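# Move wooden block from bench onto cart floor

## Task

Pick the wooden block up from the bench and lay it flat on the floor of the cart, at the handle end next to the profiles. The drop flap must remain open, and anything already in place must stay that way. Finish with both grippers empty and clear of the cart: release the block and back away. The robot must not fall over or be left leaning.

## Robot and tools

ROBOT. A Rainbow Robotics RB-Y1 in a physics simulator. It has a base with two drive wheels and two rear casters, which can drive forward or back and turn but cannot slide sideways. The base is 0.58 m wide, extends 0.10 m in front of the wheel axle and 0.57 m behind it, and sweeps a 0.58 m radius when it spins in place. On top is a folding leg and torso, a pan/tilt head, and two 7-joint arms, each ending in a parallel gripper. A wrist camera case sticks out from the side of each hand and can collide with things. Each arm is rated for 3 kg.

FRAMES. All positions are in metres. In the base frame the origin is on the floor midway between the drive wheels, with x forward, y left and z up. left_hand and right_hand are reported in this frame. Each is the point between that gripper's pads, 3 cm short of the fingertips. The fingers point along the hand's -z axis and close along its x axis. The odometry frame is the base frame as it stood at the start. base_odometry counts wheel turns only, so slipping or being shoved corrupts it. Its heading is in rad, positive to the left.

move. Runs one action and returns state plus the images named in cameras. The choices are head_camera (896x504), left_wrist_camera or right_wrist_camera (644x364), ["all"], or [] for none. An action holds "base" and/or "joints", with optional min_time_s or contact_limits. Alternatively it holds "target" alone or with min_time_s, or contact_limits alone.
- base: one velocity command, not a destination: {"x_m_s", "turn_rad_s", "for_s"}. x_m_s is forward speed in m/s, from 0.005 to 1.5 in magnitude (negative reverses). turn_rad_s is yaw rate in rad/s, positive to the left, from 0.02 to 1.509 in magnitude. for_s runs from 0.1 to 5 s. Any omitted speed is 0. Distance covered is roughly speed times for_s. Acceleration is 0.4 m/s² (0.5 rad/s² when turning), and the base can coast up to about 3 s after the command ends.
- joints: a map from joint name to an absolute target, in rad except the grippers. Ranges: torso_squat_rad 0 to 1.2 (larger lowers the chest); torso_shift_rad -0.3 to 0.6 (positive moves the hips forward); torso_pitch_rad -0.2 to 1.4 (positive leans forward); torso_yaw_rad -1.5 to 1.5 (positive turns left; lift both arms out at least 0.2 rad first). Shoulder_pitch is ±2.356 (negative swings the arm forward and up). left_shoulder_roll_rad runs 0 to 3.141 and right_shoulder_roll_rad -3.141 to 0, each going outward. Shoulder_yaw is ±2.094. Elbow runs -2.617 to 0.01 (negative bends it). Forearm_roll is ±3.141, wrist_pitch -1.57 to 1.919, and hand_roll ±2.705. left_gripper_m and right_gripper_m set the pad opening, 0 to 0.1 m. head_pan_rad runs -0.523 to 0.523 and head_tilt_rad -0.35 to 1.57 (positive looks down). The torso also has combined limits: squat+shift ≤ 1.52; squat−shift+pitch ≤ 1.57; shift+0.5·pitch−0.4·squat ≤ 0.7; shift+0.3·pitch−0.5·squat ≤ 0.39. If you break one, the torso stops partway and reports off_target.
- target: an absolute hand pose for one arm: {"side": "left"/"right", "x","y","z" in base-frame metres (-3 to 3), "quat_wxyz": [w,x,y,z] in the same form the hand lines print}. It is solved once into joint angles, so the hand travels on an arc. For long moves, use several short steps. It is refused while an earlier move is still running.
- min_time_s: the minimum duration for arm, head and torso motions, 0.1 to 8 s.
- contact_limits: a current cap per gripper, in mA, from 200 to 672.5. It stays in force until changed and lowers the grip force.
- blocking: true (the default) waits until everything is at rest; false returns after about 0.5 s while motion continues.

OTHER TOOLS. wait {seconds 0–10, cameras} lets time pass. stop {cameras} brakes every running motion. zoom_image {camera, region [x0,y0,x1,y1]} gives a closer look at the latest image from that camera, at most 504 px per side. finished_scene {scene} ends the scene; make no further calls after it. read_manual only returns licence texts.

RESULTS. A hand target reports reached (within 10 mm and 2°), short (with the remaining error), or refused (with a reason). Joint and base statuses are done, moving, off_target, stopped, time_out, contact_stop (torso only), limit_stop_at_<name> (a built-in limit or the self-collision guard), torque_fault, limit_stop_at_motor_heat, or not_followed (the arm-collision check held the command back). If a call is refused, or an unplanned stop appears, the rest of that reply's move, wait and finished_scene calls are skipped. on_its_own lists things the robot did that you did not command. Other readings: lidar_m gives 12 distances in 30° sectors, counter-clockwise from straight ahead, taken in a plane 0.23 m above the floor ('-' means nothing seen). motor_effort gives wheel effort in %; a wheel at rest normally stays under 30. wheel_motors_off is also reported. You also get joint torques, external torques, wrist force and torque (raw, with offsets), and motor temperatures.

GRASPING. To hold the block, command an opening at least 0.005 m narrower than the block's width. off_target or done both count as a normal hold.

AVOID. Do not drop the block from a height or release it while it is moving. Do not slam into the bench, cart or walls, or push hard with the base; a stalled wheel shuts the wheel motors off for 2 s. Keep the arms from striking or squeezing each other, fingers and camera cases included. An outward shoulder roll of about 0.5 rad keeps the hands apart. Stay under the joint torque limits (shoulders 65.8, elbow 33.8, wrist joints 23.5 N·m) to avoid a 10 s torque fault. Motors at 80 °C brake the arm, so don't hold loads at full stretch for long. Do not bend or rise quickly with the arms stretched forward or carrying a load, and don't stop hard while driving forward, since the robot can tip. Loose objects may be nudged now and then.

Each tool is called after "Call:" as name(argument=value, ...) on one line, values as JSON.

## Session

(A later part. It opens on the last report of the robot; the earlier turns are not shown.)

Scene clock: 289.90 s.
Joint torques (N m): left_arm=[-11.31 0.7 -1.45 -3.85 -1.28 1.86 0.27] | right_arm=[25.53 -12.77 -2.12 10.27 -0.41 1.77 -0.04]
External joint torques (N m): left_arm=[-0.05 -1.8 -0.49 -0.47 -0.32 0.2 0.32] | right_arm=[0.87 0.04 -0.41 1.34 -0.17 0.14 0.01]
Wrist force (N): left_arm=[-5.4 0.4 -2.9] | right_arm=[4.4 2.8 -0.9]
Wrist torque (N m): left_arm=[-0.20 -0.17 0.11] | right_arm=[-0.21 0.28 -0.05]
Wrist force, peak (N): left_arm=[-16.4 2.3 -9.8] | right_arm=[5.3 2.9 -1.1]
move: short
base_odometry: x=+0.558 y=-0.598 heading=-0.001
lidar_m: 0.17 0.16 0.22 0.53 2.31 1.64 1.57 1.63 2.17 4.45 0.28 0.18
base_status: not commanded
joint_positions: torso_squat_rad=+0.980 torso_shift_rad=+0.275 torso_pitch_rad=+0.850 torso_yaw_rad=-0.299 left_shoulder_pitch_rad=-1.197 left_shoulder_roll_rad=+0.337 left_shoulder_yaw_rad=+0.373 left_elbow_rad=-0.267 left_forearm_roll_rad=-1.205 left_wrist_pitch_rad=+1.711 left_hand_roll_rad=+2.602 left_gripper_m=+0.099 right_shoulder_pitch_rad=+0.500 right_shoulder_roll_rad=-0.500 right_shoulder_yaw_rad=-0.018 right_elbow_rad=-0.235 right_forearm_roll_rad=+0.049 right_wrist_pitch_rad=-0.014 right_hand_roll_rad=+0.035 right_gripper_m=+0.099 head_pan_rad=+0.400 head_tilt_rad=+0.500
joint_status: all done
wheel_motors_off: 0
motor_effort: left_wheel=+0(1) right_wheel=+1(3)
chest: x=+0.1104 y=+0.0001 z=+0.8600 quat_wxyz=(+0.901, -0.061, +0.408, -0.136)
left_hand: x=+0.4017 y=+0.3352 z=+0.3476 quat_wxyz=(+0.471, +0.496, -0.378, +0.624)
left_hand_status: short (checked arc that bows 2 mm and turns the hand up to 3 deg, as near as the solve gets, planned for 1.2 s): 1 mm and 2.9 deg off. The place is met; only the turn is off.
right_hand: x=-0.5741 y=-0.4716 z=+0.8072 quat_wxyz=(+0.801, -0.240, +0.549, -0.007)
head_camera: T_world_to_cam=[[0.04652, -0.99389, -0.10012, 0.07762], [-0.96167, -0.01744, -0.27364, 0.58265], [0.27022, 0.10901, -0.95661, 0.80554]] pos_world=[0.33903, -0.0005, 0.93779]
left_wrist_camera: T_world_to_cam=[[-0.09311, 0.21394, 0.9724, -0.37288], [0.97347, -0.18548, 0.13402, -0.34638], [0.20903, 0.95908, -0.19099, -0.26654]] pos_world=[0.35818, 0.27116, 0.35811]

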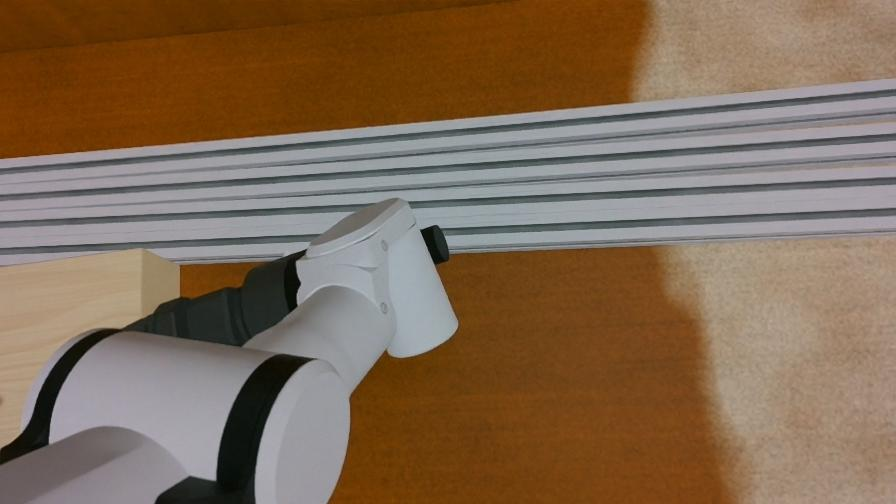

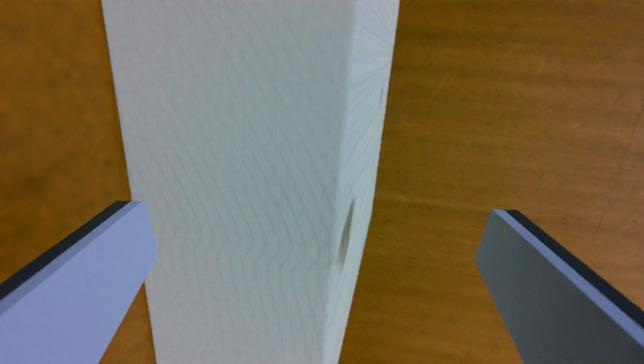

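Call:
move(target={"side":"left","x":0.415,"y":0.285,"z":0.36,"quat_wxyz":[0.471,0.496,-0.378,0.624]}, min_time_s=1.0, cameras=["left_wrist_camera"])

Call:
move(joints={"torso_squat_rad":0.55,"torso_shift_rad":0.2}, min_time_s=1.6, cameras=["head_camera","left_wrist_camera"])

Scene clock: 292.70 s.
Joint torques (N m): left_arm=[-12.59 -0.62 -1.92 -3.9 -1.28 1.84 -0.42] | right_arm=[25.68 -12.92 -2.05 10.04 -0.19 1.9 -0.11]
External joint torques (N m): left_arm=[0.29 -1.28 -0.75 -0.29 -0.34 0.21 -0.37] | right_arm=[1.02 -0.11 -0.34 1.11 0.06 0.26 -0.06]
Wrist force (N): left_arm=[-5.4 1.0 -3.4] | right_arm=[4.4 2.9 -1.0]
Wrist torque (N m): left_arm=[-0.22 -0.17 0.26] | right_arm=[-0.19 0.28 -0.08]
Wrist force, peak (N): left_arm=[-6.2 0.9 -4.1] | right_arm=[5.0 3.5 -0.9]
move: done
base_odometry: x=+0.558 y=-0.598 heading=-0.001
lidar_m: 0.16 0.17 0.23 0.51 2.31 1.64 1.56 1.63 2.18 4.45 0.29 0.18
base_status: not commanded
joint_positions: torso_squat_rad=+0.980 torso_shift_rad=+0.275 torso_pitch_rad=+0.850 torso_yaw_rad=-0.299 left_shoulder_pitch_rad=-1.265 left_shoulder_roll_rad=+0.264 left_shoulder_yaw_rad=+0.363 left_elbow_rad=-0.267 left_forearm_roll_rad=-1.213 left_wrist_pitch_rad=+1.784 left_hand_roll_rad=+2.601 left_gripper_m=+0.099 right_shoulder_pitch_rad=+0.500 right_shoulder_roll_rad=-0.500 right_shoulder_yaw_rad=-0.018 right_elbow_rad=-0.235 right_forearm_roll_rad=+0.049 right_wrist_pitch_rad=-0.014 right_hand_roll_rad=+0.035 right_gripper_m=+0.099 head_pan_rad=+0.400 head_tilt_rad=+0.500
joint_status: all done
wheel_motors_off: 0
motor_effort: left_wheel=+0(1) right_wheel=+1(3)
chest: x=+0.1104 y=+0.0001 z=+0.8600 quat_wxyz=(+0.901, -0.061, +0.408, -0.136)
left_hand: x=+0.4147 y=+0.2852 z=+0.3604 quat_wxyz=(+0.478, +0.486, -0.375, +0.628)
left_hand_status: reached (checked arc that bows 2 mm and turns the hand up to 2 deg, as near as the solve gets, planned for 1.0 s): 1 mm and 1.6 deg off.
right_hand: x=-0.5741 y=-0.4716 z=+0.8072 quat_wxyz=(+0.801, -0.240, +0.549, -0.007)
left_wrist_camera: T_world_to_cam=[[-0.09904, 0.23754, 0.96631, -0.37556], [0.97044, -0.19172, 0.1466, -0.37156], [0.22009, 0.95227, -0.21153, -0.21407]] pos_world=[0.3705, 0.22183, 0.3721]

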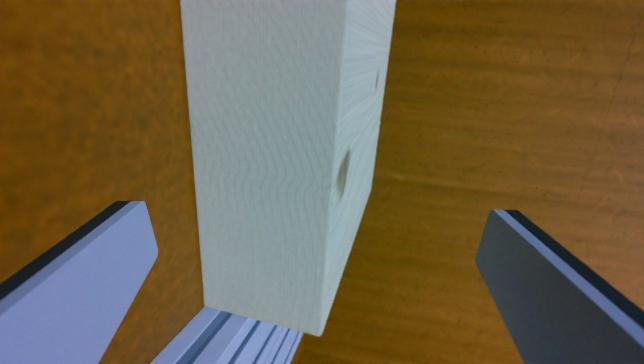

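Scene clock: 294.60 s.
Joint torques (N m): left_arm=[-12 -0.41 -1.81 -3.53 -1.21 1.61 -0.4] | right_arm=[25.77 -12.98 -2.34 10.01 -0.3 1.9 -0.02]
External joint torques (N m): left_arm=[0.9 -1.07 -0.64 0.09 -0.26 -0.02 -0.35] | right_arm=[1.12 -0.17 -0.63 1.09 -0.05 0.26 0.02]
Wrist force (N): left_arm=[-5.3 0.3 -3.6] | right_arm=[4.3 2.9 -1.0]
Wrist torque (N m): left_arm=[-0.18 -0.12 0.19] | right_arm=[-0.21 0.30 -0.10]
Wrist force, peak (N): left_arm=[-6.1 0.5 -4.1] | right_arm=[5.1 3.6 -1.6]
move: done
base_odometry: x=+0.558 y=-0.598 heading=-0.001
lidar_m: 0.16 0.17 0.23 0.50 2.31 1.64 1.56 1.62 2.19 4.44 0.27 0.18
base_status: not commanded
joint_positions: torso_squat_rad=+0.550 torso_shift_rad=+0.200 torso_pitch_rad=+0.850 torso_yaw_rad=-0.299 left_shoulder_pitch_rad=-1.265 left_shoulder_roll_rad=+0.264 left_shoulder_yaw_rad=+0.363 left_elbow_rad=-0.267 left_forearm_roll_rad=-1.213 left_wrist_pitch_rad=+1.784 left_hand_roll_rad=+2.601 left_gripper_m=+0.099 right_shoulder_pitch_rad=+0.500 right_shoulder_roll_rad=-0.500 right_shoulder_yaw_rad=-0.018 right_elbow_rad=-0.235 right_forearm_roll_rad=+0.049 right_wrist_pitch_rad=-0.014 right_hand_roll_rad=+0.035 right_gripper_m=+0.099 head_pan_rad=+0.400 head_tilt_rad=+0.500
joint_status: all done
wheel_motors_off: 0
motor_effort: left_wheel=+0(2) right_wheel=+0(3)
chest: x=+0.1229 y=+0.0001 z=+1.0696 quat_wxyz=(+0.901, -0.061, +0.408, -0.136)
left_hand: x=+0.4274 y=+0.2852 z=+0.5702 quat_wxyz=(+0.478, +0.485, -0.375, +0.628)
right_hand: x=-0.5615 y=-0.4715 z=+1.0167 quat_wxyz=(+0.801, -0.240, +0.549, -0.007)
head_camera: T_world_to_cam=[[0.04654, -0.99389, -0.10011, 0.09811], [-0.96161, -0.01745, -0.27385, 0.65237], [0.27043, 0.10902, -0.95655, 1.00258]] pos_world=[0.35163, -0.0004, 1.14749]
left_wrist_camera: T_world_to_cam=[[-0.09931, 0.23761, 0.96627, -0.57683], [0.97039, -0.19175, 0.14688, -0.41477], [0.22018, 0.95225, -0.21153, -0.17254]] pos_world=[0.3832, 0.22183, 0.5818]

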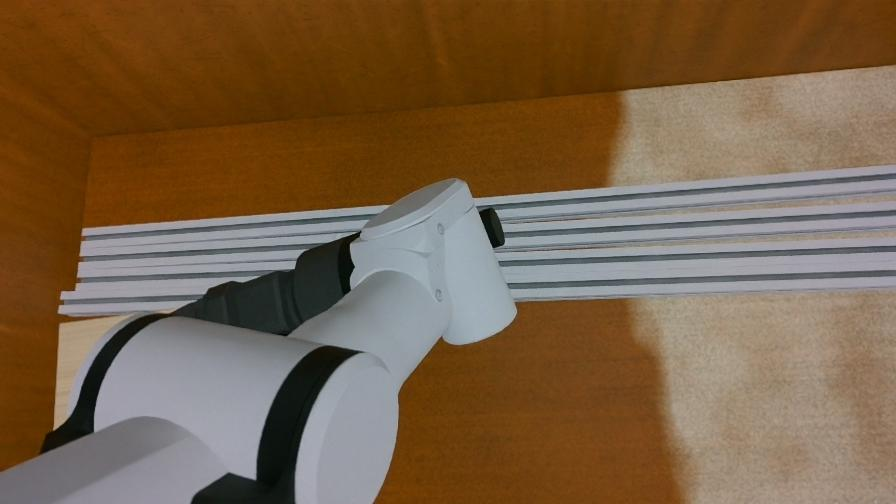

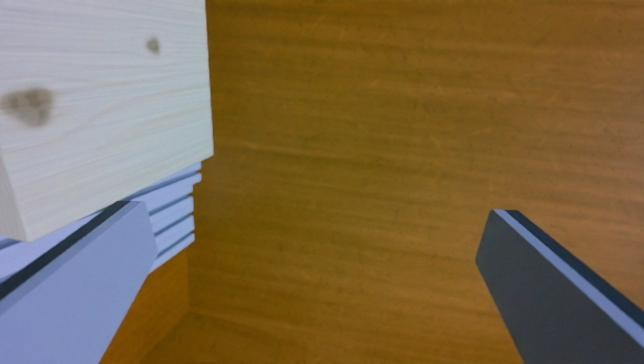

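Call:
move(joints={"torso_squat_rad":0.35,"torso_shift_rad":0.0,"torso_pitch_rad":0.25,"head_tilt_rad":0.7}, min_time_s=2, cameras=["head_camera"])

Call:
move(base={"x_m_s":-0.35,"for_s":1.4}, joints={"head_tilt_rad":0.6}, cameras=["head_camera"])

Scene clock: 298.47 s.
Joint torques (N m): left_arm=[-20.72 5.65 -2.03 -7.06 -1.79 0.68 -0.29] | right_arm=[16.84 -14.65 -2.2 6.67 -0.26 0.95 -0.08]
External joint torques (N m): left_arm=[1.91 -1.55 -0.22 0.36 -0.14 -0.04 -0.24] | right_arm=[0.92 -0.25 -0.48 1.06 -0.1 0.07 -0.05]
Wrist force (N): left_arm=[-3.8 3.4 -4.0] | right_arm=[2.5 3.8 -3.8]
Wrist torque (N m): left_arm=[-0.36 0.01 0.25] | right_arm=[-0.27 0.25 -0.09]
Wrist force, peak (N): left_arm=[-6.6 1.2 -4.2] | right_arm=[2.4 3.5 -4.4]
move: done
base_odometry: x=+0.558 y=-0.598 heading=-0.002
lidar_m: 0.16 0.17 0.22 0.51 2.31 1.65 1.56 1.62 2.17 4.43 0.28 0.19
base_status: not commanded
joint_positions: torso_squat_rad=+0.350 torso_shift_rad=+0.000 torso_pitch_rad=+0.250 torso_yaw_rad=-0.299 left_shoulder_pitch_rad=-1.265 left_shoulder_roll_rad=+0.264 left_shoulder_yaw_rad=+0.363 left_elbow_rad=-0.267 left_forearm_roll_rad=-1.213 left_wrist_pitch_rad=+1.784 left_hand_roll_rad=+2.601 left_gripper_m=+0.099 right_shoulder_pitch_rad=+0.500 right_shoulder_roll_rad=-0.500 right_shoulder_yaw_rad=-0.018 right_elbow_rad=-0.235 right_forearm_roll_rad=+0.049 right_wrist_pitch_rad=-0.014 right_hand_roll_rad=+0.035 right_gripper_m=+0.099 head_pan_rad=+0.400 head_tilt_rad=+0.700
joint_status: all done
wheel_motors_off: 0
motor_effort: left_wheel=-2(4) right_wheel=+3(7)
chest: x=-0.1516 y=+0.0001 z=+1.2379 quat_wxyz=(+0.981, -0.019, +0.123, -0.148)
left_hand: x=+0.3818 y=+0.2852 z=+0.9977 quat_wxyz=(+0.346, +0.278, -0.500, +0.744)
right_hand: x=-0.6865 y=-0.4715 z=+0.8077 quat_wxyz=(+0.927, -0.227, +0.287, -0.078)
head_camera: T_world_to_cam=[[0.08878, -0.99452, -0.05513, 0.0786], [-0.77823, -0.03472, -0.62701, 0.88228], [0.62167, 0.09857, -0.77705, 1.10509]] pos_world=[-0.00736, -0.00013, 1.41625]

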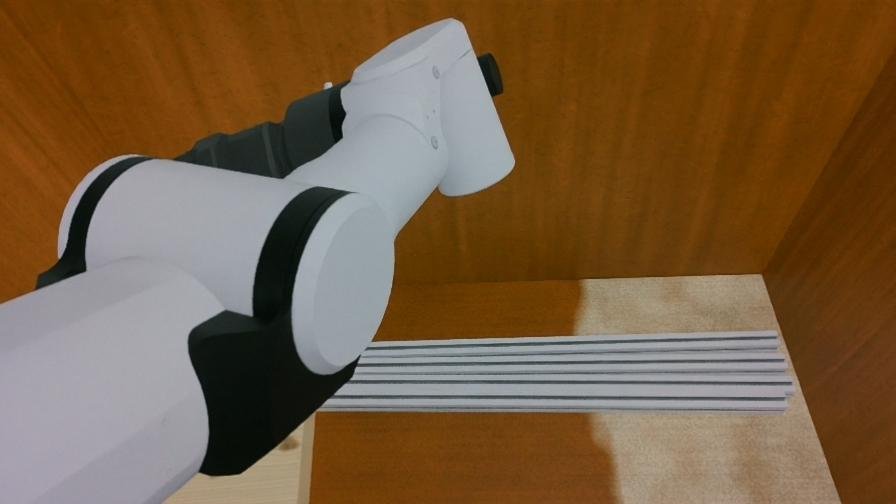

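Scene clock: 301.10 s.
Joint torques (N m): left_arm=[-21.29 5.82 -2.14 -7.1 -1.62 0.62 -0.32] | right_arm=[16.83 -14.79 -1.96 6.41 -0.26 1.07 -0.1]
External joint torques (N m): left_arm=[1.34 -1.39 -0.33 0.32 0.03 -0.09 -0.28] | right_arm=[0.92 -0.39 -0.24 0.8 -0.11 0.19 -0.07]
Wrist force (N): left_arm=[-4.1 3.5 -4.1] | right_arm=[2.1 3.5 -4.1]
Wrist torque (N m): left_arm=[-0.37 -0.06 0.26] | right_arm=[-0.22 0.17 -0.08]
Wrist force, peak (N): left_arm=[-5.0 4.0 -4.6] | right_arm=[2.2 4.6 -3.6]
move: done
base_odometry: x=+0.068 y=-0.598 heading=-0.003
lidar_m: 0.65 0.66 0.87 4.86 1.59 1.11 1.07 1.13 1.50 3.78 2.16 0.71
base_status: done (sent for 1.4 of 1.4 s)
joint_positions: torso_squat_rad=+0.350 torso_shift_rad=+0.000 torso_pitch_rad=+0.250 torso_yaw_rad=-0.299 left_shoulder_pitch_rad=-1.265 left_shoulder_roll_rad=+0.264 left_shoulder_yaw_rad=+0.363 left_elbow_rad=-0.267 left_forearm_roll_rad=-1.213 left_wrist_pitch_rad=+1.784 left_hand_roll_rad=+2.601 left_gripper_m=+0.099 right_shoulder_pitch_rad=+0.500 right_shoulder_roll_rad=-0.500 right_shoulder_yaw_rad=-0.018 right_elbow_rad=-0.235 right_forearm_roll_rad=+0.049 right_wrist_pitch_rad=-0.014 right_hand_roll_rad=+0.035 right_gripper_m=+0.099 head_pan_rad=+0.400 head_tilt_rad=+0.600
joint_status: all done
wheel_motors_off: 0
motor_effort: left_wheel=-17(31) right_wheel=+18(54)
chest: x=-0.1516 y=+0.0001 z=+1.2379 quat_wxyz=(+0.981, -0.019, +0.123, -0.148)
left_hand: x=+0.3818 y=+0.2852 z=+0.9976 quat_wxyz=(+0.346, +0.278, -0.500, +0.744)
right_hand: x=-0.6866 y=-0.4715 z=+0.8077 quat_wxyz=(+0.927, -0.227, +0.287, -0.078)
head_camera: T_world_to_cam=[[0.09183, -0.9942, -0.05592, 0.08], [-0.71217, -0.02633, -0.70152, 0.99405], [0.69598, 0.10424, -0.71045, 1.01617]] pos_world=[-0.00665, -0.00022, 1.42376]

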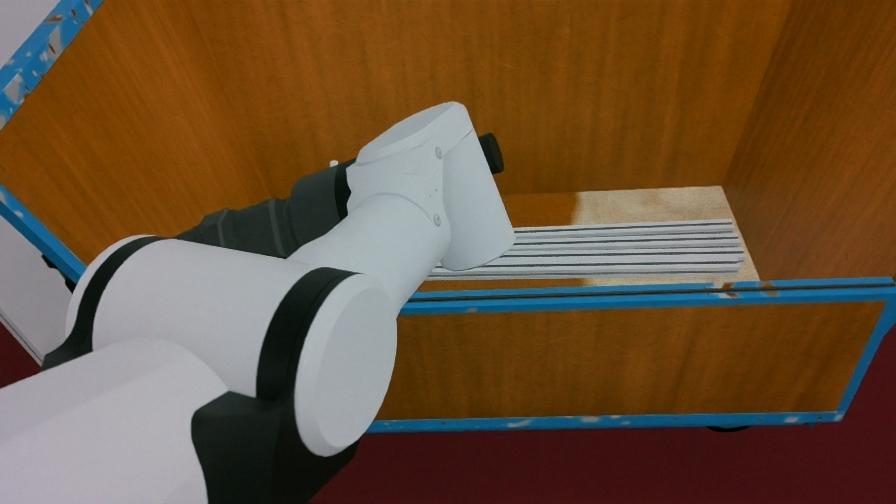

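Call:
move(base={"x_m_s":-0.3,"for_s":1.0})

Call:
move(joints={"left_shoulder_pitch_rad":0.1,"left_shoulder_roll_rad":0.4,"left_shoulder_yaw_rad":0.0,"left_elbow_rad":-0.4,"left_forearm_roll_rad":0,"left_wrist_pitch_rad":0,"left_hand_roll_rad":0,"torso_yaw_rad":0,"torso_pitch_rad":0.1,"torso_squat_rad":0.1,"head_tilt_rad":0.55,"head_pan_rad":0.35,"right_shoulder_pitch_rad":0,"right_shoulder_roll_rad":-0.3}, min_time_s=1.5, cameras=["head_camera"])

Call:
zoom_image(camera="head_camera", region=[150, 150, 600, 400])

Scene clock: 305.23 s.
Joint torques (N m): left_arm=[-21.31 6.15 -2.24 -7.14 -1.76 0.61 -0.26] | right_arm=[48.05 -26.89 -2.36 28.09 -0.16 10.32 0.06]
External joint torques (N m): left_arm=[1.31 -1.05 -0.44 0.28 -0.12 -0.1 -0.21] | right_arm=[32.33 -12.53 -0.62 22.58 0 9.45 0.09]
Wrist force (N): left_arm=[-4.8 4.5 -4.1] | right_arm=[51.6 17.6 15.2]
Wrist torque (N m): left_arm=[-0.47 -0.16 0.24] | right_arm=[-0.55 2.19 -0.36]
Wrist force, peak (N): left_arm=[-5.1 5.1 -4.0] | right_arm=[63.5 20.0 52.3]
move: done
base_odometry: x=-0.232 y=-0.596 heading=-0.003
lidar_m: 0.96 0.97 1.62 3.56 1.15 0.82 0.78 0.82 1.08 2.73 2.62 1.03
base_status: done (sent for 1 of 1 s)
joint_positions: torso_squat_rad=+0.350 torso_shift_rad=+0.000 torso_pitch_rad=+0.250 torso_yaw_rad=-0.298 left_shoulder_pitch_rad=-1.265 left_shoulder_roll_rad=+0.264 left_shoulder_yaw_rad=+0.363 left_elbow_rad=-0.267 left_forearm_roll_rad=-1.213 left_wrist_pitch_rad=+1.784 left_hand_roll_rad=+2.601 left_gripper_m=+0.099 right_shoulder_pitch_rad=+0.492 right_shoulder_roll_rad=-0.497 right_shoulder_yaw_rad=-0.018 right_elbow_rad=-0.241 right_forearm_roll_rad=+0.049 right_wrist_pitch_rad=-0.016 right_hand_roll_rad=+0.035 right_gripper_m=+0.099 head_pan_rad=+0.400 head_tilt_rad=+0.600
joint_status: not commanded
wheel_motors_off: 0
motor_effort: left_wheel=-11(41) right_wheel=-16(36)
chest: x=-0.1513 y=+0.0001 z=+1.2379 quat_wxyz=(+0.981, -0.019, +0.123, -0.147)
left_hand: x=+0.3819 y=+0.2856 z=+0.9976 quat_wxyz=(+0.346, +0.278, -0.500, +0.744)
right_hand: x=-0.6787 y=-0.4732 z=+0.8018 quat_wxyz=(+0.930, -0.227, +0.280, -0.077)
pictures: none

Scene clock: 307.03 s.
Joint torques (N m): left_arm=[-0.02 9.23 1.76 -1.41 -0.25 -0.35 0.2] | right_arm=[1.11 -8.05 -1.78 0.5 -0.2 -0.24 0.05]
External joint torques (N m): left_arm=[-1.32 -1.96 -0.09 -0.63 -0.3 0.1 0.2] | right_arm=[0.85 0.82 -0.9 0.72 -0.2 0.07 0.05]
Wrist force (N): left_arm=[-0.6 -2.0 -7.4] | right_arm=[-0.8 3.7 -5.2]
Wrist torque (N m): left_arm=[-0.07 0.10 0.11] | right_arm=[-0.32 0.06 -0.06]
Wrist force, peak (N): left_arm=[-1.7 -0.8 -8.5] | right_arm=[50.9 15.4 23.3]
move: done
base_odometry: x=-0.232 y=-0.596 heading=-0.003
lidar_m: 0.95 0.98 1.62 3.57 1.16 0.82 0.78 0.81 1.08 2.72 2.63 1.02
base_status: not commanded
joint_positions: torso_squat_rad=+0.100 torso_shift_rad=+0.000 torso_pitch_rad=+0.100 torso_yaw_rad=+0.000 left_shoulder_pitch_rad=+0.100 left_shoulder_roll_rad=+0.400 left_shoulder_yaw_rad=+0.000 left_elbow_rad=-0.400 left_forearm_roll_rad=+0.000 left_wrist_pitch_rad=+0.000 left_hand_roll_rad=+0.000 left_gripper_m=+0.099 right_shoulder_pitch_rad=+0.000 right_shoulder_roll_rad=-0.300 right_shoulder_yaw_rad=-0.018 right_elbow_rad=-0.235 right_forearm_roll_rad=+0.049 right_wrist_pitch_rad=-0.014 right_hand_roll_rad=+0.035 right_gripper_m=+0.099 head_pan_rad=+0.350 head_tilt_rad=+0.550
joint_status: all done
wheel_motors_off: 0
motor_effort: left_wheel=-11(16) right_wheel=+13(19)
chest: x=-0.1971 y=+0.0001 z=+1.2849 quat_wxyz=(+0.999, +0.000, +0.050, +0.000)
left_hand: x=-0.1416 y=+0.5122 z=+0.6636 quat_wxyz=(+0.975, +0.194, -0.097, -0.042)
right_hand: x=-0.1443 y=-0.4452 z=+0.6352 quat_wxyz=(+0.984, -0.151, -0.069, +0.059)
head_camera: T_world_to_cam=[[0.34118, -0.93769, -0.06584, 0.14965], [-0.53915, -0.13783, -0.83086, 1.19902], [0.77001, 0.31897, -0.55258, 0.8835]] pos_world=[-0.08491, 0.02378, 1.49427]

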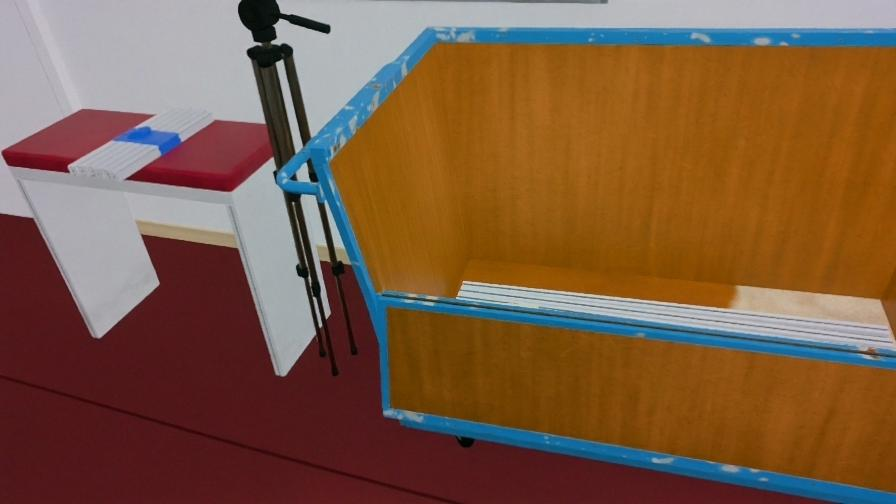

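Scaled by 1.120 from the camera's image (finer frame: 1280x720).

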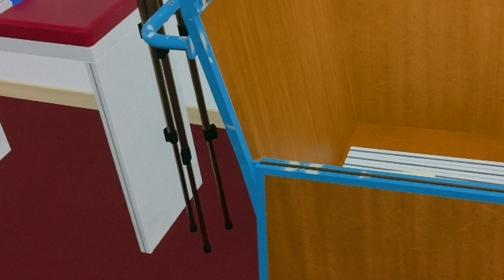

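Call:
finished_scene(scene=2)

The scene is finished: the task was done.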